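# Move the wooden block from bench to cart floor

## Task

Pick the wooden block up from the bench and lay it flat on the floor of the cart, at the end with the handle, next to the profiles. The drop flap must stay open, and anything already achieved must still hold at the end. Finish with both grippers empty, released and away from the cart, the robot upright and not leaning, and no part of it touching anything.

## Robot and tools

ROBOT. A Rainbow Robotics RB-Y1 in a physics simulator: a base with two driven wheels and two rear casters (it cannot move sideways), a folding torso whose lower part, the leg, bends at ankle, knee and hip, a pan/tilt head, and two seven-joint arms, each ending in a parallel gripper with a wrist camera. The base is 0.58 m wide; its front edge is 0.10 m ahead of the wheel axle and its back 0.57 m behind. Turning in place sweeps a 0.58 m radius. Wrist camera cases stick out sideways and can collide. With the starting arm pose the robot is up to 0.73 m wide, or 0.65 m once both forearms are rolled by half a turn.

FRAMES. All positions are in metres. Base frame: origin on the floor halfway between the drive wheels, x ahead, y to the left, z up. The chest, left_hand and right_hand lines are printed in this frame. A hand point sits between its finger pads; the fingers extend along the hand's -z axis and close along its x axis. Printed hand positions can be off, especially when reaching far or holding weight. base_odometry is in the odometry frame (the base frame where the scene began). It only counts wheel rotation, so slipping looks like travel. Its heading is in rad, positive to the left, from -3.142 to 3.142.

move. One action per call, plus optional "cameras" and "blocking". Allowed shapes: "base" and/or "joints", optionally with "min_time_s" or "contact_limits"; or "target", optionally with "min_time_s"; or "contact_limits" by itself. With no action it only reports state and images.
- base: one object {"x_m_s", "turn_rad_s", "for_s"}. These are velocities relative to the robot, held for for_s seconds, then stopped; not a destination. x_m_s is forward speed (negative backs up), magnitude 0.005 to 0.4 m/s or 0. turn_rad_s turns left when positive, magnitude 0.02 to 1.509 rad/s or 0. for_s is 0.1 to 5 s. Missing speeds count as 0. Acceleration is 0.4 m/s² (turning 0.5 rad/s²), so coasting to rest adds up to 1 s (turning 3.1 s). Travel is roughly speed times for_s. If |x_m_s| + 0.27 × |turn_rad_s| exceeds 0.4, both are scaled down together.
- joints: one object keyed by joint name, each value an absolute target, radians for joints and metres of pad opening for grippers. Ranges: torso_squat_rad 0 to 1.2 (bigger lowers the chest); torso_shift_rad -0.3 to 0.6 (positive pushes hips forward); torso_pitch_rad -0.2 to 1.4 (positive leans forward); torso_yaw_rad -1.5 to 1.5 (positive left; raise both arms outward by 0.2 rad or more first). Shoulder pitch ±2.356 (negative swings forward and up); left shoulder roll 0 to 3.141, right -3.141 to 0 (away from 0 lifts outward); shoulder yaw ±2.094; elbow -2.617 to 0.01 (negative bends); forearm roll ±3.141; wrist pitch -1.57 to 1.919; hand roll ±2.705; gripper 0 to 0.1 m; head_pan_rad -0.523 to 0.523 (positive left); head_tilt_rad -0.35 to 1.57 (positive looks down). Combined torso limits: squat + shift <= 1.52; squat - shift + pitch <= 1.57; shift + 0.5 pitch - 0.4 squat <= 0.7; shift + 0.3 pitch - 0.5 squat <= 0.39.
- target: {"side": "left" or "right", "x", "y", "z", "quat_wxyz"}, an absolute hand pose in the base frame, coordinates -3 to 3 m, orientation written like the printed hand lines. It is converted once to arm joint angles, so the hand follows a curve; split long moves into short steps. Result: "reached" (within 10 mm and 2 degrees), "short" with the error, or "refused" with a reason.
- min_time_s: 0.1 to 8 s, lower bound on arm, head and torso motion time.
- contact_limits: {"left_gripper_m", "right_gripper_m"} in mA, 200 to 672.5, starts at 672.5 and persists; lower means gentler grip.
- blocking: true (default) waits until everything rests; false returns within about 0.5 s.
To grip, command an opening at least 0.005 m narrower than the object; "off_target" or "done" is normal then.

OTHER TOOLS. wait {seconds 0 to 10, cameras}. stop {cameras}: brakes all running motions. zoom_image {camera, region [x0,y0,x1,y1] pixels, at most 504 by 504}; head_camera is 896x504, wrist cameras 644x364. read_manual {section "licences"}: licence text only. finished_scene {scene: the current scene's number}: ends the scene irreversibly.

RESULT LINES. "move" is "done" or the worst status. base_status, joint_status, left_hand_status, right_hand_status: moving, done, off_target (resting away from target, maybe still pushing), stopped, contact_stop (torso only), time_out, limit_stop_at_<name> (built-in limit or self-collision guard), not_followed (arm check withheld it; "joint command not followed" plus a cause), torque_fault, limit_stop_at_motor_heat. After an uncommanded stop or a refusal, the remaining move, wait and finished_scene calls of that reply are skipped. on_its_own lists unrequested behaviour. wheel_motors_off is 1 while the wheels are disabled. lidar_m: 12 distances in 30-degree sectors counter-clockwise from straight ahead, seen 0.23 m above the floor, "-" for none. motor_effort: wheel effort in percent, peak in brackets; at rest normally under 30. Also joint torques, external torques, wrist force/torque and motor temperatures. "pictures" gives the image order.

AVOID. Arms pressing or striking each other (including fingers and cases; keep shoulder rolls about 0.5 rad outward). Contact torque reaching load limits (elbow 33.8, wrist joints 23.5, shoulder 65.8 N m), which freezes the robot for 10 s. Overheated motors from holding loads or straining. Driving into furniture: the base keeps pushing, can spin wheels or shut motors off, or catch the upper body and tip over. Heavy load or long reach in front, or abrupt stops while driving forward. Dropping or releasing a moving object, slamming or shoving things.

Each tool is called after ">>>" by a JSON object that holds its "op" and its "data", one argument or row to a line.

## Session

>>> {"op": "move", "data": {
  "joints": {"head_pan_rad": 0.5, "head_tilt_rad": 0.5},
  "cameras": ["head_camera"]
}}

>>> {"op": "move", "data": {
  "joints": {"head_pan_rad": -0.5, "head_tilt_rad": 0.5},
  "cameras": ["head_camera"]
}}

>>> {"op": "move", "data": {
  "joints": {"head_pan_rad": 0, "head_tilt_rad": 0.8},
  "cameras": ["head_camera"]
}}

Scene clock: 1.00 s.
Joint torques (N m): left_arm=[-1.56 -0.75 0.68 -0.48 -0.13 -0.55 -0.13] | right_arm=[-3.64 -0.59 -0.77 -1.41 0.03 -0.56 0]
External joint torques (N m): left_arm=[-0.18 -0.9 0.67 0.08 -0.14 -0.13 -0.12] | right_arm=[-0.04 0.53 -0.73 0.22 -0.03 0.03 -0.02]
Motor temperatures (°C): left_arm=[30 28 32 36 34 33 38] | right_arm=[34 30 32 30 35 36 34]
Wrist force (N): left_arm=[-0.1 1.3 -7.8] | right_arm=[-2.6 0.9 -4.7]
Wrist torque (N m): left_arm=[-0.30 0.15 0.11] | right_arm=[-0.08 -0.10 -0.10]
Wrist force, peak (N): left_arm=[0.1 1.6 -7.9] | right_arm=[-2.9 0.8 -5.4]
move: done
base_odometry: x=+0.000 y=+0.000 heading=+0.000
lidar_m: 0.74 1.04 1.57 4.56 1.51 1.06 1.01 1.09 1.44 3.61 1.10 0.79
base_status: not commanded
joint_positions: torso_squat_rad=+0.350 torso_shift_rad=+0.000 torso_pitch_rad=+0.000 torso_yaw_rad=+0.000 left_shoulder_pitch_rad=+0.037 left_shoulder_roll_rad=+0.004 left_shoulder_yaw_rad=-0.043 left_elbow_rad=-0.196 left_forearm_roll_rad=-0.014 left_wrist_pitch_rad=+0.002 left_hand_roll_rad=+0.027 left_gripper_m=+0.099 right_shoulder_pitch_rad=-0.040 right_shoulder_roll_rad=-0.021 right_shoulder_yaw_rad=-0.018 right_elbow_rad=-0.235 right_forearm_roll_rad=+0.049 right_wrist_pitch_rad=-0.014 right_hand_roll_rad=+0.035 right_gripper_m=+0.099 head_pan_rad=+0.500 head_tilt_rad=+0.500
joint_status: all done
wheel_motors_off: 0
motor_effort: left_wheel=+0(1) right_wheel=+0(2)
chest: x=-0.2280 y=+0.0001 z=+1.2475 quat_wxyz=(+1.000, +0.000, +0.000, +0.000) (m; base frame)
left_hand: x=-0.1598 y=+0.2200 z=+0.5653 quat_wxyz=(+0.997, +0.000, -0.079, -0.009) (m; base frame)
right_hand: x=-0.0823 y=-0.2360 z=+0.5770 quat_wxyz=(+0.989, -0.016, -0.142, +0.041) (m; base frame)
pictures: head_camera
camera_calibration:
head_camera: T_world_to_cam=[[0.483541, -0.874771, -0.0310533, 0.143751], [-0.388647, -0.182771, -0.903077, 1.27889], [0.78431, 0.448744, -0.428354, 0.726687], [0, 0, 0, 1]] pos_world=[-0.142419, 0.0333979, 1.47068]

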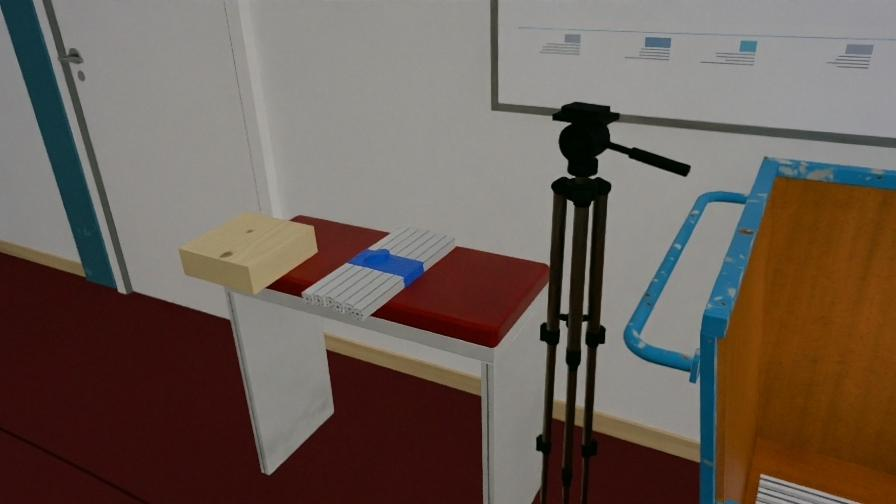

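Scene clock: 2.33 s.
Joint torques (N m): left_arm=[-1.48 -0.68 0.63 -0.47 -0.09 -0.53 0.07] | right_arm=[-3.64 -0.6 -0.55 -1.66 -0.1 -0.51 -0.14]
External joint torques (N m): left_arm=[-0.1 -0.83 0.62 0.09 -0.09 -0.1 0.08] | right_arm=[-0.05 0.52 -0.51 -0.03 -0.16 0.08 -0.15]
Wrist force (N): left_arm=[-0.5 1.0 -7.4] | right_arm=[-2.4 1.8 -4.5]
Wrist torque (N m): left_arm=[-0.22 0.12 0.12] | right_arm=[-0.18 -0.07 -0.11]
Wrist force, peak (N): left_arm=[-0.7 1.3 -8.3] | right_arm=[-2.9 1.1 -5.5]
move: done
base_odometry: x=+0.000 y=+0.000 heading=+0.000
lidar_m: 0.74 1.03 1.57 4.56 1.51 1.08 1.01 1.08 1.44 3.62 1.09 0.78
base_status: not commanded
joint_positions: torso_squat_rad=+0.350 torso_shift_rad=+0.000 torso_pitch_rad=+0.000 torso_yaw_rad=+0.000 left_shoulder_pitch_rad=+0.037 left_shoulder_roll_rad=+0.004 left_shoulder_yaw_rad=-0.043 left_elbow_rad=-0.196 left_forearm_roll_rad=-0.014 left_wrist_pitch_rad=+0.002 left_hand_roll_rad=+0.027 left_gripper_m=+0.099 right_shoulder_pitch_rad=-0.040 right_shoulder_roll_rad=-0.021 right_shoulder_yaw_rad=-0.018 right_elbow_rad=-0.235 right_forearm_roll_rad=+0.049 right_wrist_pitch_rad=-0.014 right_hand_roll_rad=+0.035 right_gripper_m=+0.099 head_pan_rad=-0.500 head_tilt_rad=+0.500
joint_status: all done
wheel_motors_off: 0
motor_effort: left_wheel=+0(1) right_wheel=-1(2)
chest: x=-0.2280 y=+0.0001 z=+1.2475 quat_wxyz=(+1.000, +0.000, +0.000, +0.000) (m; base frame)
left_hand: x=-0.1598 y=+0.2200 z=+0.5653 quat_wxyz=(+0.997, +0.000, -0.079, -0.009) (m; base frame)
right_hand: x=-0.0823 y=-0.2360 z=+0.5770 quat_wxyz=(+0.989, -0.016, -0.142, +0.041) (m; base frame)
pictures: head_camera
camera_calibration:
head_camera: T_world_to_cam=[[-0.47477, -0.879559, -0.0311193, -0.0535982], [-0.363657, 0.228249, -0.903137, 1.28404], [0.801465, -0.417466, -0.428224, 0.730191], [0, 0, 0, 1]] pos_world=[-0.143719, -0.0353942, 1.47068]

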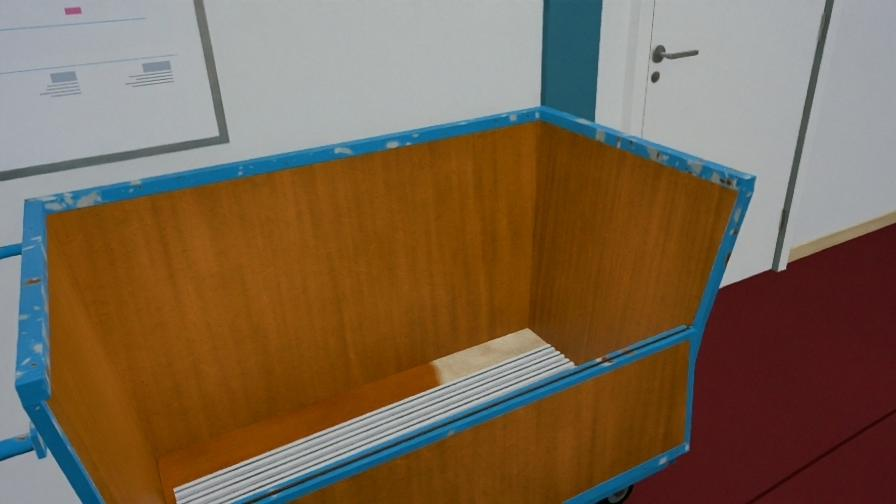

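Scene clock: 3.33 s.
Joint torques (N m): left_arm=[-1.53 -0.75 0.94 -0.51 -0.1 -0.71 -0.07] | right_arm=[-3.47 -0.67 -1.01 -1.39 -0.07 -0.58 -0.02]
External joint torques (N m): left_arm=[-0.15 -0.9 0.93 0.05 -0.11 -0.29 -0.06] | right_arm=[0.13 0.45 -0.97 0.24 -0.13 0.01 -0.03]
Wrist force (N): left_arm=[0.3 1.8 -7.2] | right_arm=[-2.6 1.6 -4.7]
Wrist torque (N m): left_arm=[-0.37 0.20 0.09] | right_arm=[-0.17 -0.11 -0.09]
Wrist force, peak (N): left_arm=[0.3 1.8 -8.1] | right_arm=[-2.5 1.7 -5.1]
move: done
base_odometry: x=+0.000 y=+0.000 heading=+0.000
lidar_m: 0.74 1.03 1.55 4.56 1.52 1.07 1.02 1.07 1.45 3.62 1.09 0.79
base_status: not commanded
joint_positions: torso_squat_rad=+0.350 torso_shift_rad=+0.000 torso_pitch_rad=+0.000 torso_yaw_rad=+0.000 left_shoulder_pitch_rad=+0.037 left_shoulder_roll_rad=+0.004 left_shoulder_yaw_rad=-0.043 left_elbow_rad=-0.196 left_forearm_roll_rad=-0.014 left_wrist_pitch_rad=+0.002 left_hand_roll_rad=+0.027 left_gripper_m=+0.099 right_shoulder_pitch_rad=-0.040 right_shoulder_roll_rad=-0.021 right_shoulder_yaw_rad=-0.018 right_elbow_rad=-0.235 right_forearm_roll_rad=+0.049 right_wrist_pitch_rad=-0.014 right_hand_roll_rad=+0.035 right_gripper_m=+0.099 head_pan_rad=+0.000 head_tilt_rad=+0.800
joint_status: all done
wheel_motors_off: 0
motor_effort: left_wheel=+0(1) right_wheel=+0(2)
chest: x=-0.2280 y=+0.0001 z=+1.2475 quat_wxyz=(+1.000, +0.000, +0.000, +0.000) (m; base frame)
left_hand: x=-0.1598 y=+0.2200 z=+0.5653 quat_wxyz=(+0.997, +0.000, -0.079, -0.009) (m; base frame)
right_hand: x=-0.0823 y=-0.2360 z=+0.5770 quat_wxyz=(+0.989, -0.016, -0.142, +0.041) (m; base frame)
pictures: head_camera
camera_calibration:
head_camera: T_world_to_cam=[[-0.00443635, -0.999504, -0.0311766, 0.0434261], [-0.676342, 0.0259634, -0.73613, 0.977865], [0.736575, 0.0178203, -0.676122, 1.07557], [0, 0, 0, 1]] pos_world=[-0.130674, -0.00115112, 1.44841]

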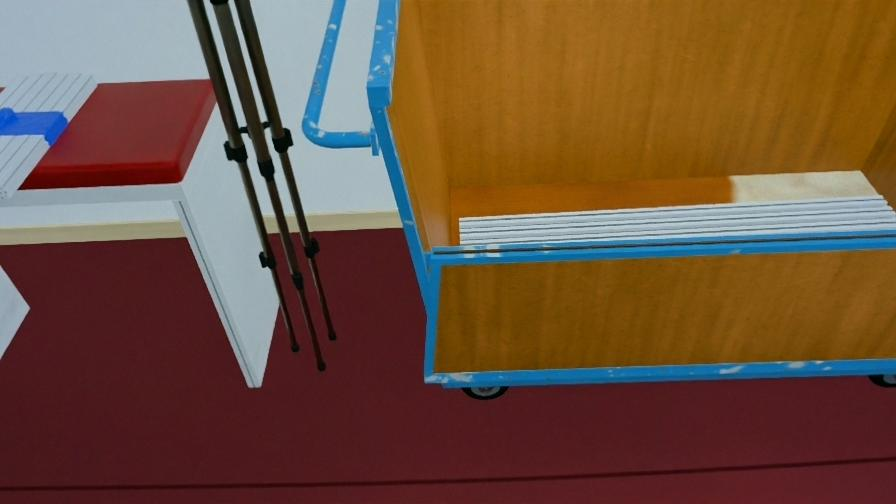

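>>> {"op": "move", "data": {
  "joints": {"head_pan_rad": 0.5, "head_tilt_rad": 0.5},
  "cameras": ["head_camera"]
}}

>>> {"op": "zoom_image", "data": {
  "camera": "head_camera",
  "region": [150, 180, 570, 380]
}}

Scene clock: 7.03 s.
Joint torques (N m): left_arm=[-1.64 -0.4 0.92 -0.44 -0.07 -0.75 0.03] | right_arm=[-3.54 -0.7 -0.62 -1.44 -0.08 -0.46 0.06]
External joint torques (N m): left_arm=[-0.25 -0.55 0.91 0.12 -0.08 -0.32 0.04] | right_arm=[0.06 0.41 -0.58 0.19 -0.14 0.14 0.05]
Wrist force (N): left_arm=[-0.2 1.2 -7.6] | right_arm=[-2.6 1.6 -5.2]
Wrist torque (N m): left_arm=[-0.28 0.14 0.07] | right_arm=[-0.14 -0.13 -0.08]
Wrist force, peak (N): left_arm=[0.2 1.5 -8.5] | right_arm=[-2.7 1.4 -5.3]
move: done
base_odometry: x=+0.000 y=+0.000 heading=+0.000
lidar_m: 0.74 1.04 1.57 4.57 1.51 1.07 1.02 1.07 1.43 3.61 1.09 0.79
base_status: not commanded
joint_positions: torso_squat_rad=+0.350 torso_shift_rad=+0.000 torso_pitch_rad=+0.000 torso_yaw_rad=+0.000 left_shoulder_pitch_rad=+0.037 left_shoulder_roll_rad=+0.004 left_shoulder_yaw_rad=-0.043 left_elbow_rad=-0.196 left_forearm_roll_rad=-0.014 left_wrist_pitch_rad=+0.002 left_hand_roll_rad=+0.027 left_gripper_m=+0.099 right_shoulder_pitch_rad=-0.040 right_shoulder_roll_rad=-0.021 right_shoulder_yaw_rad=-0.018 right_elbow_rad=-0.235 right_forearm_roll_rad=+0.049 right_wrist_pitch_rad=-0.014 right_hand_roll_rad=+0.035 right_gripper_m=+0.099 head_pan_rad=+0.500 head_tilt_rad=+0.500
joint_status: all done
wheel_motors_off: 0
motor_effort: left_wheel=+1(1) right_wheel=+0(2)
chest: x=-0.2280 y=+0.0001 z=+1.2475 quat_wxyz=(+1.000, +0.000, +0.000, +0.000) (m; base frame)
left_hand: x=-0.1598 y=+0.2200 z=+0.5653 quat_wxyz=(+0.997, +0.000, -0.079, -0.009) (m; base frame)
right_hand: x=-0.0823 y=-0.2360 z=+0.5770 quat_wxyz=(+0.989, -0.016, -0.142, +0.041) (m; base frame)
pictures: head_camera
camera_calibration:
head_camera: T_world_to_cam=[[0.483521, -0.87478, -0.0310979, 0.143814], [-0.388671, -0.182728, -0.903075, 1.27889], [0.78431, 0.448743, -0.428355, 0.726688], [0, 0, 0, 1]] pos_world=[-0.14242, 0.033398, 1.47068]

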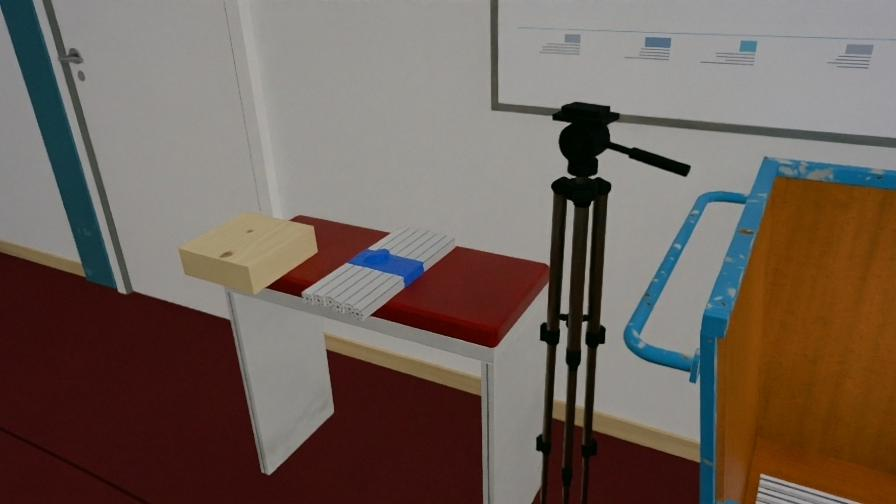

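Scaled by 1.200 from the camera's 896x504 image, which has a finer 1280x720 frame.

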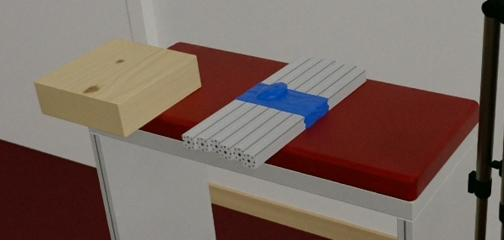

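>>> {"op": "move", "data": {
  "base": {"turn_rad_s": 0.785, "for_s": 2.0},
  "joints": {"head_pan_rad": 0, "head_tilt_rad": 0.6},
  "cameras": ["head_camera"]
}}

Scene clock: 30.40 s.
Joint torques (N m): left_arm=[-1.8 -0.71 0.7 -0.66 -0.11 -0.71 -0.05] | right_arm=[-3.15 -0.39 -0.79 -1.42 -0.07 -0.5 -0.14]
External joint torques (N m): left_arm=[-0.42 -0.87 0.69 -0.1 -0.12 -0.29 -0.04] | right_arm=[0.45 0.72 -0.75 0.21 -0.13 0.09 -0.15]
Wrist force (N): left_arm=[-1.0 1.3 -8.1] | right_arm=[-2.8 1.5 -4.9]
Wrist torque (N m): left_arm=[-0.31 0.04 0.04] | right_arm=[-0.15 -0.10 -0.10]
Wrist force, peak (N): left_arm=[0.1 1.3 -8.5] | right_arm=[-2.7 1.6 -5.5]
move: done
base_odometry: x=+0.000 y=+0.000 heading=+1.569
lidar_m: 4.43 1.52 1.08 1.02 1.05 1.44 3.74 1.11 0.81 0.76 1.06 1.56
base_status: done (sent for 2 of 2 s)
joint_positions: torso_squat_rad=+0.350 torso_shift_rad=+0.000 torso_pitch_rad=+0.000 torso_yaw_rad=+0.000 left_shoulder_pitch_rad=+0.037 left_shoulder_roll_rad=+0.004 left_shoulder_yaw_rad=-0.043 left_elbow_rad=-0.196 left_forearm_roll_rad=-0.014 left_wrist_pitch_rad=+0.002 left_hand_roll_rad=+0.027 left_gripper_m=+0.099 right_shoulder_pitch_rad=-0.040 right_shoulder_roll_rad=-0.021 right_shoulder_yaw_rad=-0.018 right_elbow_rad=-0.235 right_forearm_roll_rad=+0.049 right_wrist_pitch_rad=-0.014 right_hand_roll_rad=+0.035 right_gripper_m=+0.099 head_pan_rad=+0.000 head_tilt_rad=+0.600
joint_status: all done
wheel_motors_off: 0
motor_effort: left_wheel=+5(33) right_wheel=+20(49)
chest: x=-0.2280 y=+0.0001 z=+1.2475 quat_wxyz=(+1.000, +0.000, +0.000, +0.000) (m; base frame)
left_hand: x=-0.1598 y=+0.2200 z=+0.5653 quat_wxyz=(+0.997, +0.000, -0.079, -0.009) (m; base frame)
right_hand: x=-0.0823 y=-0.2360 z=+0.5770 quat_wxyz=(+0.989, -0.016, -0.142, +0.041) (m; base frame)
pictures: head_camera
camera_calibration:
head_camera: T_world_to_cam=[[0.00184679, -0.999504, -0.0314345, 0.0449936], [-0.516616, 0.0259612, -0.855823, 1.184], [0.856215, 0.0178201, -0.516312, 0.868926], [0, 0, 0, 1]] pos_world=[-0.132398, -0.00125112, 1.46335]

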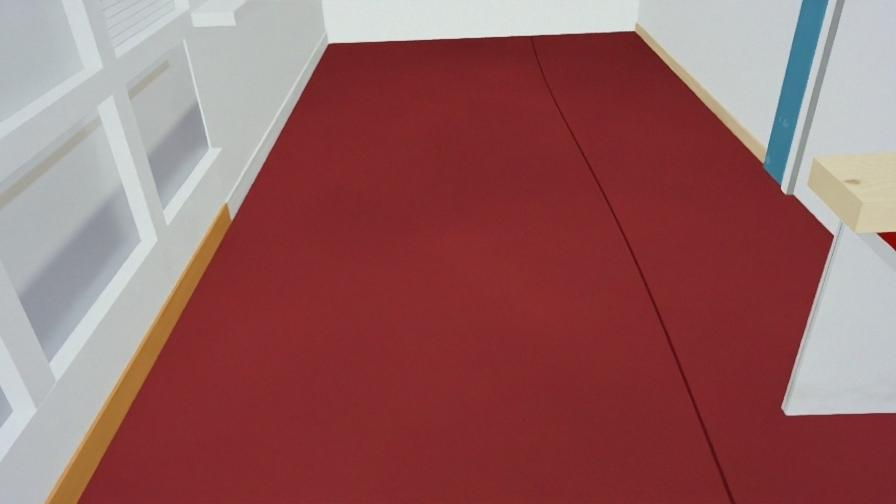

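>>> {"op": "move", "data": {
  "base": {"x_m_s": 0.34, "for_s": 3.0},
  "cameras": []
}}

>>> {"op": "move", "data": {
  "base": {"turn_rad_s": -0.784, "for_s": 2.0},
  "joints": {"head_pan_rad": 0.2, "head_tilt_rad": 0.7},
  "cameras": ["head_camera"]
}}

>>> {"op": "zoom_image", "data": {
  "camera": "head_camera",
  "region": [200, 0, 700, 400]
}}

Scene clock: 35.70 s.
Joint torques (N m): left_arm=[-1.16 -0.68 0.79 -0.55 -0.03 -0.58 -0.01] | right_arm=[-3.21 -0.86 -0.43 -1.18 -0.08 -0.55 0.02]
External joint torques (N m): left_arm=[0.23 -0.83 0.78 0.01 -0.03 -0.15 0] | right_arm=[0.39 0.26 -0.39 0.45 -0.14 0.05 0]
Wrist force (N): left_arm=[-0.2 1.7 -7.4] | right_arm=[-2.4 0.8 -5.0]
Wrist torque (N m): left_arm=[-0.35 0.10 0.07] | right_arm=[-0.08 -0.08 -0.08]
Wrist force, peak (N): left_arm=[-0.4 1.6 -8.2] | right_arm=[-3.0 1.1 -5.3]
move: done
base_odometry: x=+0.001 y=+1.020 heading=+1.571
lidar_m: 4.50 1.53 1.10 1.05 1.07 1.45 3.78 1.20 1.02 1.05 0.94 2.08
base_status: done (sent for 3 of 3 s)
joint_positions: torso_squat_rad=+0.350 torso_shift_rad=+0.000 torso_pitch_rad=+0.000 torso_yaw_rad=+0.000 left_shoulder_pitch_rad=+0.037 left_shoulder_roll_rad=+0.004 left_shoulder_yaw_rad=-0.043 left_elbow_rad=-0.196 left_forearm_roll_rad=-0.014 left_wrist_pitch_rad=+0.002 left_hand_roll_rad=+0.027 left_gripper_m=+0.099 right_shoulder_pitch_rad=-0.040 right_shoulder_roll_rad=-0.021 right_shoulder_yaw_rad=-0.018 right_elbow_rad=-0.235 right_forearm_roll_rad=+0.049 right_wrist_pitch_rad=-0.014 right_hand_roll_rad=+0.035 right_gripper_m=+0.099 head_pan_rad=+0.000 head_tilt_rad=+0.600
joint_status: not commanded
wheel_motors_off: 0
motor_effort: left_wheel=+15(47) right_wheel=-16(49)
chest: x=-0.2279 y=+0.0001 z=+1.2475 quat_wxyz=(+1.000, +0.000, +0.000, +0.000) (m; base frame)
left_hand: x=-0.1597 y=+0.2200 z=+0.5653 quat_wxyz=(+0.997, +0.000, -0.079, -0.009) (m; base frame)
right_hand: x=-0.0823 y=-0.2360 z=+0.5770 quat_wxyz=(+0.989, -0.016, -0.142, +0.041) (m; base frame)
pictures: none
No camera images: "cameras" was empty.

Scene clock: 39.63 s.
Joint torques (N m): left_arm=[-1.67 -0.72 0.5 -0.5 0 -0.65 -0.06] | right_arm=[-3.24 -0.62 -0.82 -1.33 -0.05 -0.7 0.03]
External joint torques (N m): left_arm=[-0.29 -0.87 0.49 0.06 -0.01 -0.23 -0.05] | right_arm=[0.36 0.5 -0.77 0.3 -0.11 -0.1 0.01]
Wrist force (N): left_arm=[-0.5 1.9 -7.3] | right_arm=[-2.7 1.1 -4.7]
Wrist torque (N m): left_arm=[-0.37 0.08 0.11] | right_arm=[-0.09 -0.12 -0.09]
Wrist force, peak (N): left_arm=[-0.3 2.0 -8.3] | right_arm=[-3.3 1.0 -5.3]
move: done
base_odometry: x=+0.000 y=+1.020 heading=+0.003
lidar_m: 1.10 0.93 2.08 4.58 1.54 1.10 1.03 1.10 1.47 3.70 1.19 1.01
base_status: done (sent for 2 of 2 s)
joint_positions: torso_squat_rad=+0.350 torso_shift_rad=+0.000 torso_pitch_rad=+0.000 torso_yaw_rad=+0.000 left_shoulder_pitch_rad=+0.037 left_shoulder_roll_rad=+0.004 left_shoulder_yaw_rad=-0.043 left_elbow_rad=-0.196 left_forearm_roll_rad=-0.014 left_wrist_pitch_rad=+0.002 left_hand_roll_rad=+0.027 left_gripper_m=+0.099 right_shoulder_pitch_rad=-0.040 right_shoulder_roll_rad=-0.021 right_shoulder_yaw_rad=-0.018 right_elbow_rad=-0.235 right_forearm_roll_rad=+0.049 right_wrist_pitch_rad=-0.014 right_hand_roll_rad=+0.035 right_gripper_m=+0.099 head_pan_rad=+0.200 head_tilt_rad=+0.700
joint_status: all done
wheel_motors_off: 0
motor_effort: left_wheel=+21(43) right_wheel=+3(49)
chest: x=-0.2280 y=+0.0001 z=+1.2475 quat_wxyz=(+1.000, +0.000, +0.000, +0.000) (m; base frame)
left_hand: x=-0.1597 y=+0.2200 z=+0.5653 quat_wxyz=(+0.997, +0.000, -0.079, -0.009) (m; base frame)
right_hand: x=-0.0823 y=-0.2359 z=+0.5770 quat_wxyz=(+0.989, -0.016, -0.142, +0.041) (m; base frame)
pictures: head_camera
camera_calibration:
head_camera: T_world_to_cam=[[0.197206, -0.979855, -0.0315333, 0.0854582], [-0.592774, -0.0935591, -0.799916, 1.08743], [0.780852, 0.17644, -0.599282, 0.973457], [0, 0, 0, 1]] pos_world=[-0.132381, 0.0137183, 1.45592]

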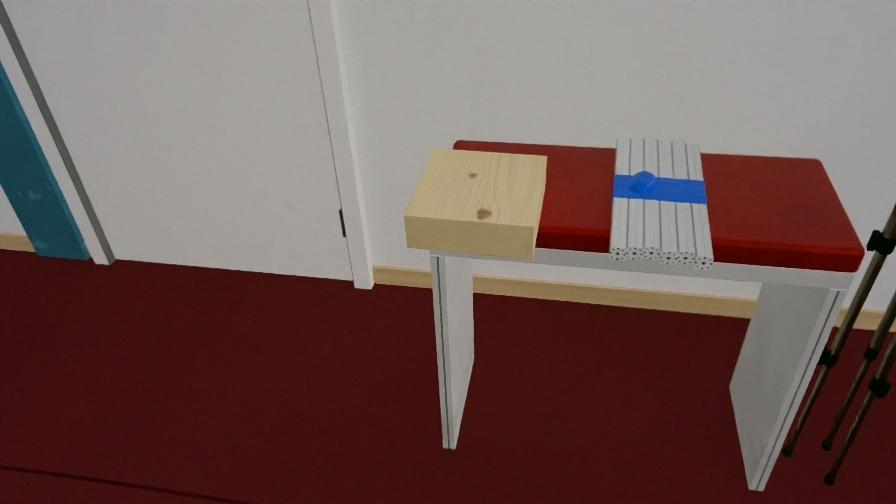

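Scaled by 1.008 from the camera's 896x504 image, which has a finer 1280x720 frame.

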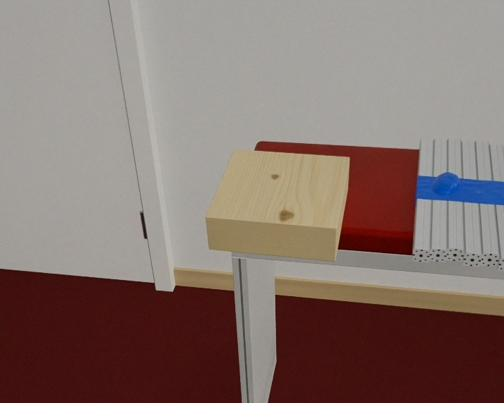

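>>> {"op": "move", "data": {
  "joints": {"torso_squat_rad": 0.9, "torso_pitch_rad": 0.3, "left_shoulder_pitch_rad": 0.3, "left_shoulder_roll_rad": 0.25, "left_elbow_rad": -1.8},
  "cameras": []
}}

>>> {"op": "move", "data": {
  "target": {"side": "left", "x": 0.26, "y": 0.2, "z": 0.78, "quat_wxyz": [0.7071, 0, -0.7071, 0]}
}}

Scene clock: 48.57 s.
Joint torques (N m): left_arm=[-0.11 2.8 3.41 -9.04 0.02 -2.04 -0.1] | right_arm=[5.03 -0.46 -0.91 1.91 -0.07 -0.08 -0.03]
External joint torques (N m): left_arm=[0.15 -1.1 0.56 0.26 -0.02 -0.2 -0.05] | right_arm=[0.48 0.5 -0.73 0.46 -0.06 -0.05 -0.03]
Wrist force (N): left_arm=[-4.4 0.1 -4.1] | right_arm=[-1.0 0.6 -5.2]
Wrist torque (N m): left_arm=[-0.20 -0.08 0.16] | right_arm=[-0.06 -0.03 -0.08]
Wrist force, peak (N): left_arm=[-0.4 1.5 -8.5] | right_arm=[-3.3 0.9 -5.5]
move: done
base_odometry: x=+0.000 y=+1.020 heading=+0.003
lidar_m: 1.11 0.93 2.07 4.58 1.55 1.09 1.05 1.09 1.45 3.70 1.19 1.01
base_status: not commanded
joint_positions: torso_squat_rad=+0.900 torso_shift_rad=+0.000 torso_pitch_rad=+0.300 torso_yaw_rad=+0.000 left_shoulder_pitch_rad=+0.300 left_shoulder_roll_rad=+0.250 left_shoulder_yaw_rad=-0.043 left_elbow_rad=-1.800 left_forearm_roll_rad=-0.014 left_wrist_pitch_rad=+0.002 left_hand_roll_rad=+0.027 left_gripper_m=+0.099 right_shoulder_pitch_rad=-0.040 right_shoulder_roll_rad=-0.021 right_shoulder_yaw_rad=-0.018 right_elbow_rad=-0.235 right_forearm_roll_rad=+0.049 right_wrist_pitch_rad=-0.014 right_hand_roll_rad=+0.035 right_gripper_m=+0.099 head_pan_rad=+0.200 head_tilt_rad=+0.700
joint_status: all done
wheel_motors_off: 0
motor_effort: left_wheel=+20(25) right_wheel=+1(6)
chest: x=-0.1366 y=+0.0001 z=+1.0112 quat_wxyz=(+0.989, +0.000, +0.149, +0.000) (m; base frame)
left_hand: x=+0.2022 y=+0.2958 z=+0.6455 quat_wxyz=(+0.820, +0.066, -0.560, -0.093) (m; base frame)
right_hand: x=-0.1955 y=-0.2360 z=+0.3277 quat_wxyz=(+0.999, -0.010, +0.007, +0.043) (m; base frame)
pictures: none
No camera images: "cameras" was empty.

Scene clock: 49.50 s.
Joint torques (N m): left_arm=[-1.95 -0.34 0.77 -9.69 -0.34 -1.91 0.25] | right_arm=[4.95 -0.28 -0.87 1.96 -0.05 0.07 0.03]
External joint torques (N m): left_arm=[0.86 0.35 1.06 0.92 -0.27 0 0.31] | right_arm=[0.41 0.69 -0.69 0.52 -0.05 0.1 0.03]
Wrist force (N): left_arm=[-5.4 1.1 -1.8] | right_arm=[-0.9 0.6 -4.8]
Wrist torque (N m): left_arm=[-0.28 -0.13 0.20] | right_arm=[-0.06 -0.03 -0.09]
Wrist force, peak (N): left_arm=[-8.2 2.4 -3.4] | right_arm=[-0.4 1.2 -5.5]
move: done
base_odometry: x=+0.000 y=+1.020 heading=+0.003
lidar_m: 1.10 0.94 2.07 4.57 1.55 1.10 1.04 1.09 1.47 3.70 1.19 1.01
base_status: not commanded
joint_positions: torso_squat_rad=+0.900 torso_shift_rad=+0.000 torso_pitch_rad=+0.300 torso_yaw_rad=+0.000 left_shoulder_pitch_rad=+0.232 left_shoulder_roll_rad=+0.000 left_shoulder_yaw_rad=-0.131 left_elbow_rad=-1.999 left_forearm_roll_rad=+0.268 left_wrist_pitch_rad=-0.097 left_hand_roll_rad=-0.300 left_gripper_m=+0.099 right_shoulder_pitch_rad=-0.040 right_shoulder_roll_rad=-0.021 right_shoulder_yaw_rad=-0.018 right_elbow_rad=-0.235 right_forearm_roll_rad=+0.049 right_wrist_pitch_rad=-0.014 right_hand_roll_rad=+0.035 right_gripper_m=+0.099 head_pan_rad=+0.200 head_tilt_rad=+0.700
joint_status: all done
wheel_motors_off: 0
motor_effort: left_wheel=+19(23) right_wheel=+4(4)
chest: x=-0.1366 y=+0.0001 z=+1.0112 quat_wxyz=(+0.989, +0.000, +0.149, +0.000) (m; base frame)
left_hand: x=+0.2600 y=+0.2001 z=+0.7801 quat_wxyz=(+0.706, -0.006, -0.709, -0.005) (m; base frame)
left_hand_status: reached (checked arc, planned for 0.6 s): 0 mm and 0.9 deg off.
right_hand: x=-0.1955 y=-0.2360 z=+0.3277 quat_wxyz=(+0.999, -0.010, +0.007, +0.043) (m; base frame)
pictures: head_camera, left_wrist_camera, right_wrist_camera
camera_calibration:
head_camera: T_world_to_cam=[[0.1791, -0.979852, -0.088391, 0.11489], [-0.802676, -0.0935796, -0.589029, 0.710734], [0.568889, 0.176444, -0.803264, 0.937788], [0, 0, 0, 1]] pos_world=[0.0164151, 0.0136182, 1.18209]
left_wrist_camera: T_world_to_cam=[[0.00496961, 0.0274459, 0.999611, -0.7872], [-0.473185, -0.880564, 0.0265297, 0.307564], [0.880949, -0.473132, 0.00861092, -0.068665], [0, 0, 0, 1]] pos_world=[0.209937, 0.259948, 0.779325]
right_wrist_camera: T_world_to_cam=[[-0.99338, -0.114377, -0.0106815, -0.218925], [-0.104884, 0.865122, 0.490472, 0.0500045], [-0.0468581, 0.488345, -0.871392, 0.463811], [0, 0, 0, 1]] pos_world=[-0.190498, -0.2948, 0.377297]

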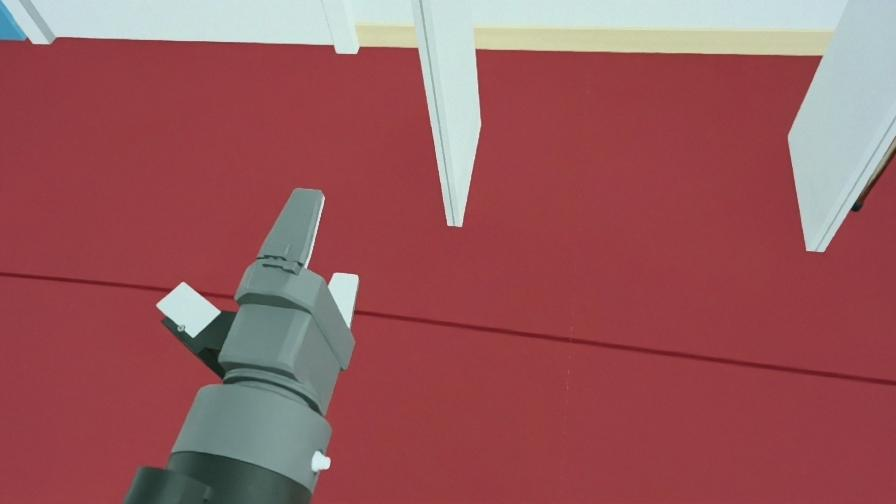

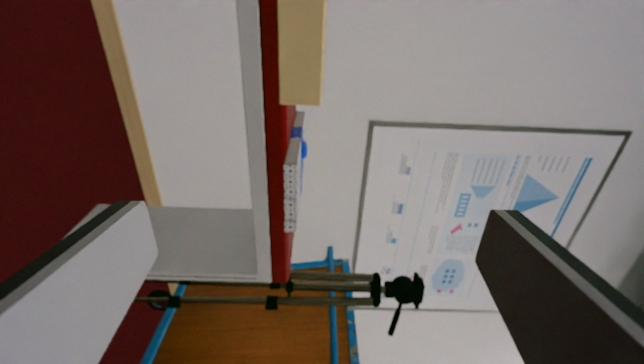

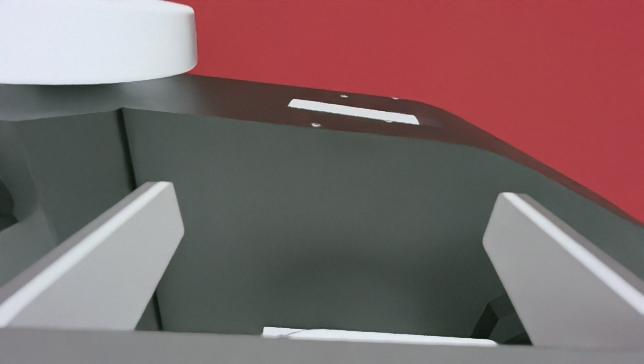

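>>> {"op": "zoom_image", "data": {
  "camera": "left_wrist_camera",
  "region": [220, 0, 400, 120]
}}

Scaled by 2.800 from the camera's 644x364 image, which has a finer 1265x715 frame.

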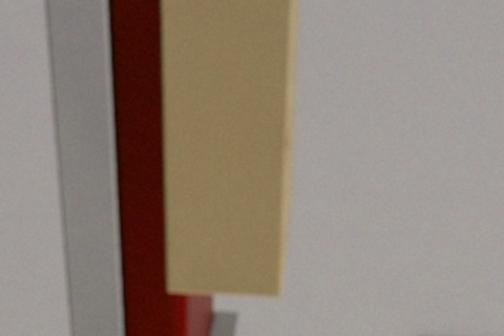

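>>> {"op": "move", "data": {
  "target": {"side": "left", "x": 0.26, "y": 0.195, "z": 0.737, "quat_wxyz": [0.7071, 0, -0.7071, 0]},
  "cameras": []
}}

>>> {"op": "move", "data": {
  "base": {"x_m_s": 0.22, "for_s": 2.0},
  "joints": {"head_pan_rad": 0.3, "head_tilt_rad": 0.6},
  "cameras": ["head_camera", "left_wrist_camera"]
}}

>>> {"op": "zoom_image", "data": {
  "camera": "left_wrist_camera",
  "region": [120, 0, 520, 364]
}}

Scene clock: 55.10 s.
Joint torques (N m): left_arm=[-3.73 -1.23 -0.19 -9.45 -0.15 -2.04 -0.25] | right_arm=[5.16 -0.3 -0.67 1.88 -0.26 0.08 -0.08]
External joint torques (N m): left_arm=[-0.61 -0.34 0.19 0.74 0.01 -0.14 -0.19] | right_arm=[0.62 0.66 -0.5 0.44 -0.25 0.11 -0.08]
Wrist force (N): left_arm=[-5.1 0.9 -1.9] | right_arm=[-0.4 1.2 -4.9]
Wrist torque (N m): left_arm=[-0.25 -0.13 0.18] | right_arm=[-0.08 0.05 -0.09]
Wrist force, peak (N): left_arm=[-6.6 1.6 -2.2] | right_arm=[-0.8 1.2 -5.7]
move: done
base_odometry: x=+0.000 y=+1.020 heading=+0.003
lidar_m: 1.10 0.93 2.06 4.58 1.55 1.09 1.04 1.09 1.47 3.69 1.19 1.01
base_status: not commanded
joint_positions: torso_squat_rad=+0.900 torso_shift_rad=+0.000 torso_pitch_rad=+0.300 torso_yaw_rad=+0.000 left_shoulder_pitch_rad=+0.185 left_shoulder_roll_rad=+0.000 left_shoulder_yaw_rad=-0.144 left_elbow_rad=-1.804 left_forearm_roll_rad=+0.278 left_wrist_pitch_rad=-0.250 left_hand_roll_rad=-0.312 left_gripper_m=+0.099 right_shoulder_pitch_rad=-0.040 right_shoulder_roll_rad=-0.021 right_shoulder_yaw_rad=-0.018 right_elbow_rad=-0.235 right_forearm_roll_rad=+0.049 right_wrist_pitch_rad=-0.014 right_hand_roll_rad=+0.035 right_gripper_m=+0.099 head_pan_rad=+0.200 head_tilt_rad=+0.700
joint_status: all done
wheel_motors_off: 0
motor_effort: left_wheel=+21(21) right_wheel=+5(5)
chest: x=-0.1366 y=+0.0001 z=+1.0112 quat_wxyz=(+0.989, +0.000, +0.149, +0.000) (m; base frame)
left_hand: x=+0.2598 y=+0.1952 z=+0.7371 quat_wxyz=(+0.707, +0.000, -0.707, +0.000) (m; base frame)
left_hand_status: reached (checked arc, planned for 0.5 s): 0 mm and 0.1 deg off.
right_hand: x=-0.1955 y=-0.2360 z=+0.3277 quat_wxyz=(+0.999, -0.010, +0.007, +0.043) (m; base frame)
pictures: none
No camera images: "cameras" was empty.

Scene clock: 57.97 s.
Joint torques (N m): left_arm=[-2.54 -1.29 -0.37 -9.74 0.01 -2.22 -0.22] | right_arm=[5.04 -0.48 -0.44 2.03 -0.08 -0.03 -0.03]
External joint torques (N m): left_arm=[0.58 -0.4 0 0.46 0.18 -0.32 -0.17] | right_arm=[0.49 0.49 -0.27 0.59 -0.07 0 -0.03]
Wrist force (N): left_arm=[-5.4 1.1 -2.2] | right_arm=[-1.1 0.7 -5.4]
Wrist torque (N m): left_arm=[-0.24 -0.15 0.20] | right_arm=[-0.01 -0.04 -0.08]
Wrist force, peak (N): left_arm=[-6.4 1.2 -2.2] | right_arm=[-0.8 1.4 -5.5]
move: done
base_odometry: x=+0.440 y=+1.021 heading=+0.003
lidar_m: 1.06 0.53 1.45 3.77 2.19 1.56 1.48 1.55 2.06 1.31 0.81 0.63
base_status: done (sent for 2 of 2 s)
joint_positions: torso_squat_rad=+0.900 torso_shift_rad=+0.000 torso_pitch_rad=+0.300 torso_yaw_rad=+0.000 left_shoulder_pitch_rad=+0.185 left_shoulder_roll_rad=+0.000 left_shoulder_yaw_rad=-0.144 left_elbow_rad=-1.804 left_forearm_roll_rad=+0.278 left_wrist_pitch_rad=-0.250 left_hand_roll_rad=-0.312 left_gripper_m=+0.099 right_shoulder_pitch_rad=-0.040 right_shoulder_roll_rad=-0.021 right_shoulder_yaw_rad=-0.018 right_elbow_rad=-0.235 right_forearm_roll_rad=+0.049 right_wrist_pitch_rad=-0.014 right_hand_roll_rad=+0.035 right_gripper_m=+0.099 head_pan_rad=+0.300 head_tilt_rad=+0.600
joint_status: all done
wheel_motors_off: 0
motor_effort: left_wheel=-7(49) right_wheel=+7(42)
chest: x=-0.1365 y=+0.0001 z=+1.0112 quat_wxyz=(+0.989, +0.000, +0.149, +0.000) (m; base frame)
left_hand: x=+0.2599 y=+0.1951 z=+0.7372 quat_wxyz=(+0.707, -0.001, -0.707, -0.001) (m; base frame)
right_hand: x=-0.1955 y=-0.2360 z=+0.3277 quat_wxyz=(+0.999, -0.010, +0.007, +0.043) (m; base frame)
pictures: head_camera, left_wrist_camera
camera_calibration:
head_camera: T_world_to_cam=[[0.274509, -0.954328, -0.117914, 0.155626], [-0.731871, -0.127817, -0.669349, 0.810826], [0.623706, 0.27004, -0.733532, 0.857442], [0, 0, 0, 1]] pos_world=[0.0159072, 0.0206121, 1.19004]
left_wrist_camera: T_world_to_cam=[[0.00970674, 0.0269354, 0.99959, -0.745196], [-0.460479, -0.887217, 0.0283789, 0.300894], [0.887617, -0.460566, 0.00379118, -0.0711584], [0, 0, 0, 1]] pos_world=[0.20895, 0.254258, 0.736621]

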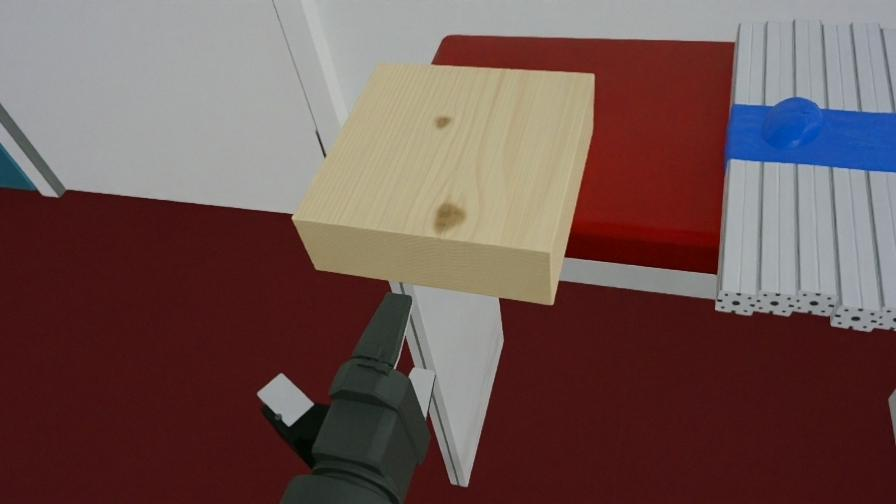

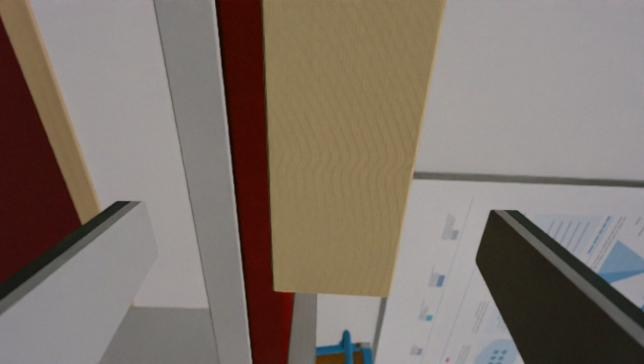

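Scaled by 1.260 from the camera's 644x364 image, which has a finer 1265x715 frame.

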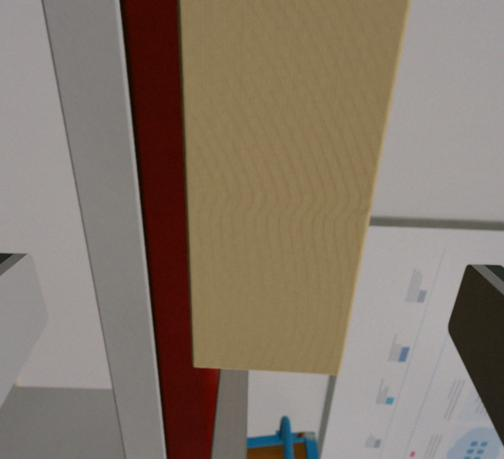

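>>> {"op": "move", "data": {
  "target": {"side": "left", "x": 0.355, "y": 0.205, "z": 0.743, "quat_wxyz": [0.7071, 0, -0.7071, 0]},
  "min_time_s": 2,
  "cameras": ["head_camera", "left_wrist_camera"]
}}

>>> {"op": "zoom_image", "data": {
  "camera": "head_camera",
  "region": [200, 150, 600, 450]
}}

Scene clock: 66.03 s.
Joint torques (N m): left_arm=[-8.94 0.05 1.55 -9.5 0.01 -1.9 -0.31] | right_arm=[5.51 -0.45 -0.63 2.1 -0.14 0.15 -0.02]
External joint torques (N m): left_arm=[-0.25 -0.09 1.59 0.99 0.14 -0.03 -0.26] | right_arm=[0.96 0.52 -0.46 0.66 -0.13 0.18 -0.01]
Wrist force (N): left_arm=[-4.9 1.3 -1.7] | right_arm=[-1.1 0.9 -5.1]
Wrist torque (N m): left_arm=[-0.29 -0.09 0.19] | right_arm=[-0.08 -0.04 -0.06]
Wrist force, peak (N): left_arm=[-6.3 2.4 -2.0] | right_arm=[-0.6 1.1 -5.6]
move: done
base_odometry: x=+0.440 y=+1.021 heading=+0.003
lidar_m: 1.07 0.52 1.46 3.78 2.19 1.56 1.47 1.56 2.08 1.30 0.79 0.64
base_status: not commanded
joint_positions: torso_squat_rad=+0.900 torso_shift_rad=+0.000 torso_pitch_rad=+0.300 torso_yaw_rad=+0.000 left_shoulder_pitch_rad=-0.155 left_shoulder_roll_rad=+0.005 left_shoulder_yaw_rad=-0.001 left_elbow_rad=-1.583 left_forearm_roll_rad=+0.362 left_wrist_pitch_rad=-0.151 left_hand_roll_rad=-0.366 left_gripper_m=+0.099 right_shoulder_pitch_rad=-0.040 right_shoulder_roll_rad=-0.021 right_shoulder_yaw_rad=-0.018 right_elbow_rad=-0.235 right_forearm_roll_rad=+0.049 right_wrist_pitch_rad=-0.014 right_hand_roll_rad=+0.035 right_gripper_m=+0.099 head_pan_rad=+0.300 head_tilt_rad=+0.600
joint_status: all done
wheel_motors_off: 0
motor_effort: left_wheel=-7(8) right_wheel=+9(10)
chest: x=-0.1365 y=+0.0001 z=+1.0112 quat_wxyz=(+0.989, +0.000, +0.149, +0.000) (m; base frame)
left_hand: x=+0.3547 y=+0.2049 z=+0.7434 quat_wxyz=(+0.707, +0.000, -0.707, +0.000) (m; base frame)
left_hand_status: reached (checked arc, planned for 2.0 s): 0 mm and 0.0 deg off.
right_hand: x=-0.1955 y=-0.2360 z=+0.3277 quat_wxyz=(+0.999, -0.010, +0.007, +0.043) (m; base frame)
pictures: head_camera, left_wrist_camera
camera_calibration:
head_camera: T_world_to_cam=[[0.274491, -0.954335, -0.117893, 0.155602], [-0.731825, -0.127797, -0.669403, 0.810889], [0.623769, 0.270022, -0.733485, 0.857386], [0, 0, 0, 1]] pos_world=[0.0159072, 0.0206122, 1.19004]
left_wrist_camera: T_world_to_cam=[[0.00940169, 0.0270894, 0.999589, -0.752521], [-0.459176, -0.887892, 0.0283811, 0.352714], [0.888295, -0.459254, 0.00409112, -0.151548], [0, 0, 0, 1]] pos_world=[0.303653, 0.263958, 0.742822]

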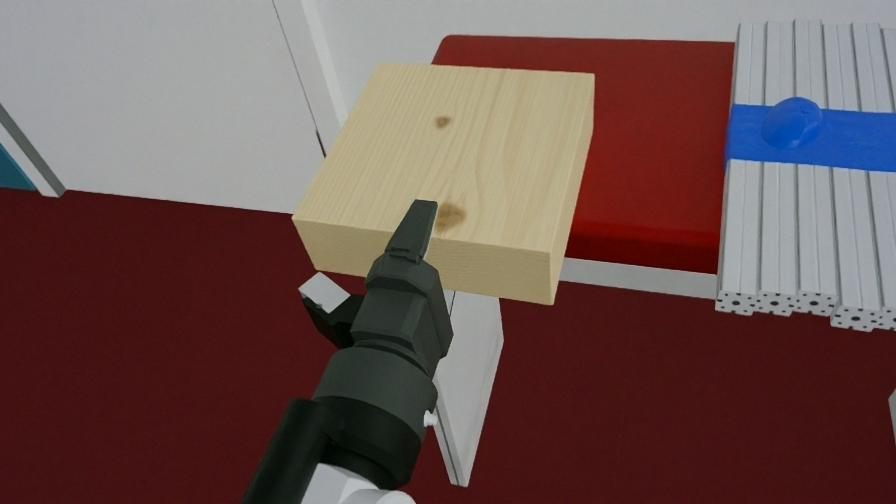

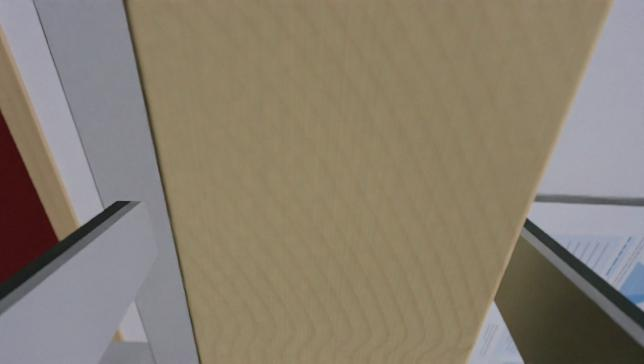

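Scaled by 1.260 from the camera's 896x504 image, which has a finer 1280x720 frame.

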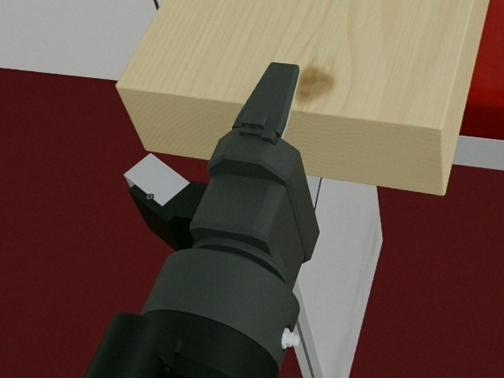

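>>> {"op": "move", "data": {
  "target": {"side": "left", "x": 0.378, "y": 0.205, "z": 0.748, "quat_wxyz": [0.7071, 0, -0.7071, 0]},
  "min_time_s": 1.5,
  "cameras": ["head_camera", "left_wrist_camera"]
}}

>>> {"op": "zoom_image", "data": {
  "camera": "head_camera",
  "region": [250, 130, 600, 380]
}}

Scene clock: 71.97 s.
Joint torques (N m): left_arm=[-10.18 -1.19 1.57 -9.29 0.01 -1.68 -0.3] | right_arm=[5.22 -0.68 -0.58 2.14 -0.22 -0.01 -0.02]
External joint torques (N m): left_arm=[-0.09 -1.67 1.65 1.24 0.13 0.18 -0.25] | right_arm=[0.67 0.28 -0.4 0.7 -0.21 0.02 -0.02]
Wrist force (N): left_arm=[-5.5 1.6 -1.3] | right_arm=[-0.6 1.2 -5.3]
Wrist torque (N m): left_arm=[-0.28 -0.17 0.19] | right_arm=[-0.09 0.04 -0.05]
Wrist force, peak (N): left_arm=[-6.3 0.9 -2.2] | right_arm=[-0.9 1.0 -5.7]
move: done
base_odometry: x=+0.440 y=+1.021 heading=+0.003
lidar_m: 1.07 0.51 1.46 3.77 2.19 1.56 1.48 1.54 2.07 1.31 0.81 0.63
base_status: not commanded
joint_positions: torso_squat_rad=+0.900 torso_shift_rad=+0.000 torso_pitch_rad=+0.300 torso_yaw_rad=+0.000 left_shoulder_pitch_rad=-0.239 left_shoulder_roll_rad=+0.005 left_shoulder_yaw_rad=+0.034 left_elbow_rad=-1.523 left_forearm_roll_rad=+0.365 left_wrist_pitch_rad=-0.132 left_hand_roll_rad=-0.371 left_gripper_m=+0.099 right_shoulder_pitch_rad=-0.040 right_shoulder_roll_rad=-0.021 right_shoulder_yaw_rad=-0.018 right_elbow_rad=-0.235 right_forearm_roll_rad=+0.049 right_wrist_pitch_rad=-0.014 right_hand_roll_rad=+0.035 right_gripper_m=+0.099 head_pan_rad=+0.300 head_tilt_rad=+0.600
joint_status: all done
wheel_motors_off: 0
motor_effort: left_wheel=-7(8) right_wheel=+8(9)
chest: x=-0.1365 y=+0.0001 z=+1.0112 quat_wxyz=(+0.989, +0.000, +0.149, +0.000) (m; base frame)
left_hand: x=+0.3779 y=+0.2050 z=+0.7481 quat_wxyz=(+0.707, +0.000, -0.707, +0.000) (m; base frame)
left_hand_status: reached (checked arc, planned for 1.5 s): 0 mm and 0.0 deg off.
right_hand: x=-0.1955 y=-0.2360 z=+0.3277 quat_wxyz=(+0.999, -0.010, +0.007, +0.043) (m; base frame)
pictures: head_camera, left_wrist_camera
camera_calibration:
head_camera: T_world_to_cam=[[0.274491, -0.954335, -0.117893, 0.155602], [-0.731825, -0.127797, -0.669403, 0.810889], [0.623769, 0.270022, -0.733485, 0.857386], [0, 0, 0, 1]] pos_world=[0.0159072, 0.0206122, 1.19004]
left_wrist_camera: T_world_to_cam=[[0.00872651, 0.0266568, 0.999607, -0.757119], [-0.45939, -0.887803, 0.0276857, 0.363889], [0.888192, -0.459451, 0.00449843, -0.172349], [0, 0, 0, 1]] pos_world=[0.326853, 0.264059, 0.747521]

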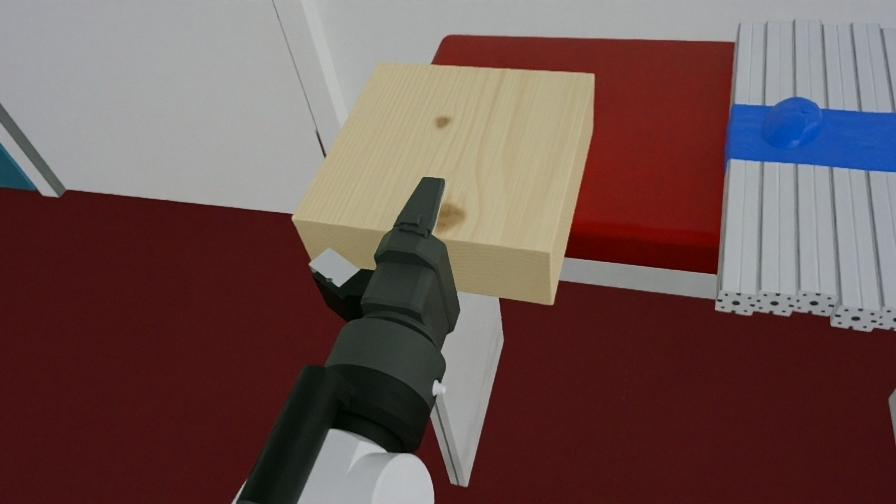

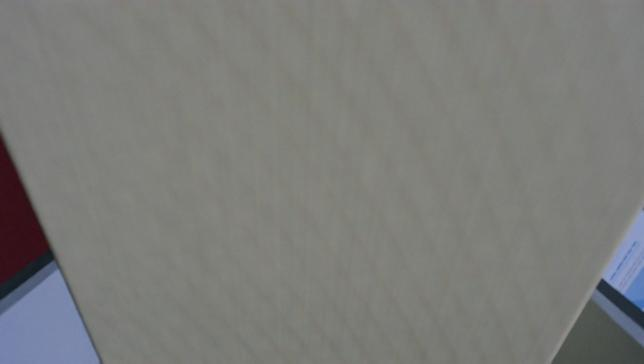

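Scaled by 1.440 from the camera's 896x504 image, which has a finer 1280x720 frame.

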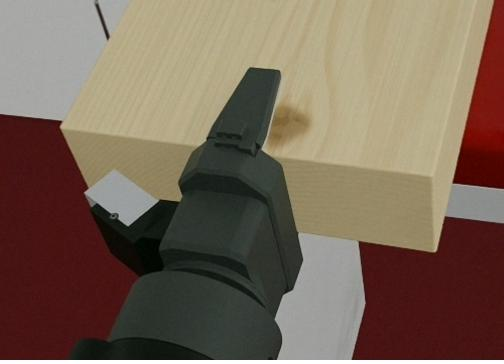

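>>> {"op": "move", "data": {
  "target": {"side": "left", "x": 0.385, "y": 0.202, "z": 0.748, "quat_wxyz": [0.7071, 0, -0.7071, 0]},
  "min_time_s": 1,
  "cameras": []
}}

>>> {"op": "move", "data": {
  "joints": {"left_gripper_m": 0.055},
  "cameras": ["head_camera"]
}}

Scene clock: 75.83 s.
Joint torques (N m): left_arm=[-10.64 -1.17 1.4 -9.21 0.16 -2.49 -0.35] | right_arm=[5.33 -0.55 -0.67 2.14 -0.09 -0.01 -0.06]
External joint torques (N m): left_arm=[-0.11 -1.62 1.56 1.32 0.28 -0.63 -0.3] | right_arm=[0.78 0.42 -0.49 0.7 -0.08 0.02 -0.06]
Wrist force (N): left_arm=[-5.4 1.1 -1.6] | right_arm=[-0.2 1.0 -5.3]
Wrist torque (N m): left_arm=[-0.23 -0.13 0.19] | right_arm=[-0.08 0.08 -0.09]
Wrist force, peak (N): left_arm=[-6.1 1.5 -2.3] | right_arm=[-0.7 1.2 -5.8]
move: done
base_odometry: x=+0.440 y=+1.021 heading=+0.003
lidar_m: 1.07 0.51 1.47 3.76 2.19 1.56 1.48 1.55 2.08 1.31 0.80 0.63
base_status: not commanded
joint_positions: torso_squat_rad=+0.900 torso_shift_rad=+0.000 torso_pitch_rad=+0.300 torso_yaw_rad=+0.000 left_shoulder_pitch_rad=-0.266 left_shoulder_roll_rad=+0.000 left_shoulder_yaw_rad=+0.040 left_elbow_rad=-1.497 left_forearm_roll_rad=+0.369 left_wrist_pitch_rad=-0.134 left_hand_roll_rad=-0.380 left_gripper_m=+0.099 right_shoulder_pitch_rad=-0.040 right_shoulder_roll_rad=-0.021 right_shoulder_yaw_rad=-0.018 right_elbow_rad=-0.235 right_forearm_roll_rad=+0.049 right_wrist_pitch_rad=-0.014 right_hand_roll_rad=+0.035 right_gripper_m=+0.099 head_pan_rad=+0.300 head_tilt_rad=+0.600
joint_status: all done
wheel_motors_off: 0
motor_effort: left_wheel=-8(8) right_wheel=+8(9)
chest: x=-0.1365 y=+0.0001 z=+1.0112 quat_wxyz=(+0.989, +0.000, +0.149, +0.000) (m; base frame)
left_hand: x=+0.3847 y=+0.2019 z=+0.7482 quat_wxyz=(+0.707, +0.000, -0.707, -0.001) (m; base frame)
left_hand_status: reached (checked arc, planned for 1.0 s): 0 mm and 0.1 deg off.
right_hand: x=-0.1955 y=-0.2360 z=+0.3277 quat_wxyz=(+0.999, -0.010, +0.007, +0.043) (m; base frame)
pictures: none
No camera images: "cameras" was empty.

Scene clock: 76.83 s.
Joint torques (N m): left_arm=[-9.53 -0.88 1.18 -8.44 0.03 -1.19 -0.25] | right_arm=[4.78 -0.38 -1.25 2.08 -0.22 0.04 -0.04]
External joint torques (N m): left_arm=[1.02 -1.34 1.34 2.09 0.15 0.67 -0.19] | right_arm=[0.23 0.59 -1.08 0.64 -0.21 0.07 -0.04]
Wrist force (N): left_arm=[-1.2 1.8 0.3] | right_arm=[-1.1 0.9 -4.9]
Wrist torque (N m): left_arm=[-0.25 -0.39 0.06] | right_arm=[-0.07 -0.02 -0.08]
Wrist force, peak (N): left_arm=[-5.6 1.4 -2.9] | right_arm=[-1.1 0.5 -5.9]
move: off_target
base_odometry: x=+0.440 y=+1.021 heading=+0.003
lidar_m: 1.07 0.52 1.48 3.77 2.19 1.55 1.48 1.54 2.06 1.32 0.80 0.61
base_status: not commanded
joint_positions: torso_squat_rad=+0.900 torso_shift_rad=+0.000 torso_pitch_rad=+0.300 torso_yaw_rad=+0.000 left_shoulder_pitch_rad=-0.267 left_shoulder_roll_rad=+0.000 left_shoulder_yaw_rad=+0.040 left_elbow_rad=-1.497 left_forearm_roll_rad=+0.369 left_wrist_pitch_rad=-0.134 left_hand_roll_rad=-0.380 left_gripper_m=+0.075 right_shoulder_pitch_rad=-0.040 right_shoulder_roll_rad=-0.021 right_shoulder_yaw_rad=-0.018 right_elbow_rad=-0.235 right_forearm_roll_rad=+0.049 right_wrist_pitch_rad=-0.014 right_hand_roll_rad=+0.035 right_gripper_m=+0.099 head_pan_rad=+0.300 head_tilt_rad=+0.600
joint_status: left_gripper_m off_target (ended at +0.075, target +0.055)
wheel_motors_off: 0
motor_effort: left_wheel=-7(9) right_wheel=+7(9)
chest: x=-0.1366 y=+0.0001 z=+1.0112 quat_wxyz=(+0.989, +0.000, +0.149, +0.000) (m; base frame)
left_hand: x=+0.3848 y=+0.2018 z=+0.7486 quat_wxyz=(+0.707, +0.000, -0.707, -0.001) (m; base frame)
right_hand: x=-0.1954 y=-0.2360 z=+0.3277 quat_wxyz=(+0.999, -0.010, +0.007, +0.043) (m; base frame)
pictures: head_camera
camera_calibration:
head_camera: T_world_to_cam=[[0.2745, -0.954334, -0.117885, 0.155619], [-0.731821, -0.127809, -0.669405, 0.810818], [0.623769, 0.270022, -0.733485, 0.857448], [0, 0, 0, 1]] pos_world=[0.0158072, 0.0206122, 1.19004]

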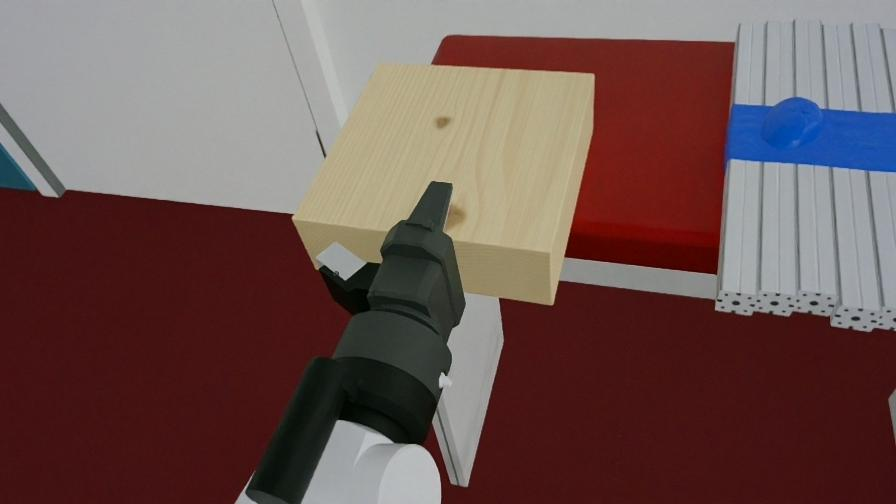

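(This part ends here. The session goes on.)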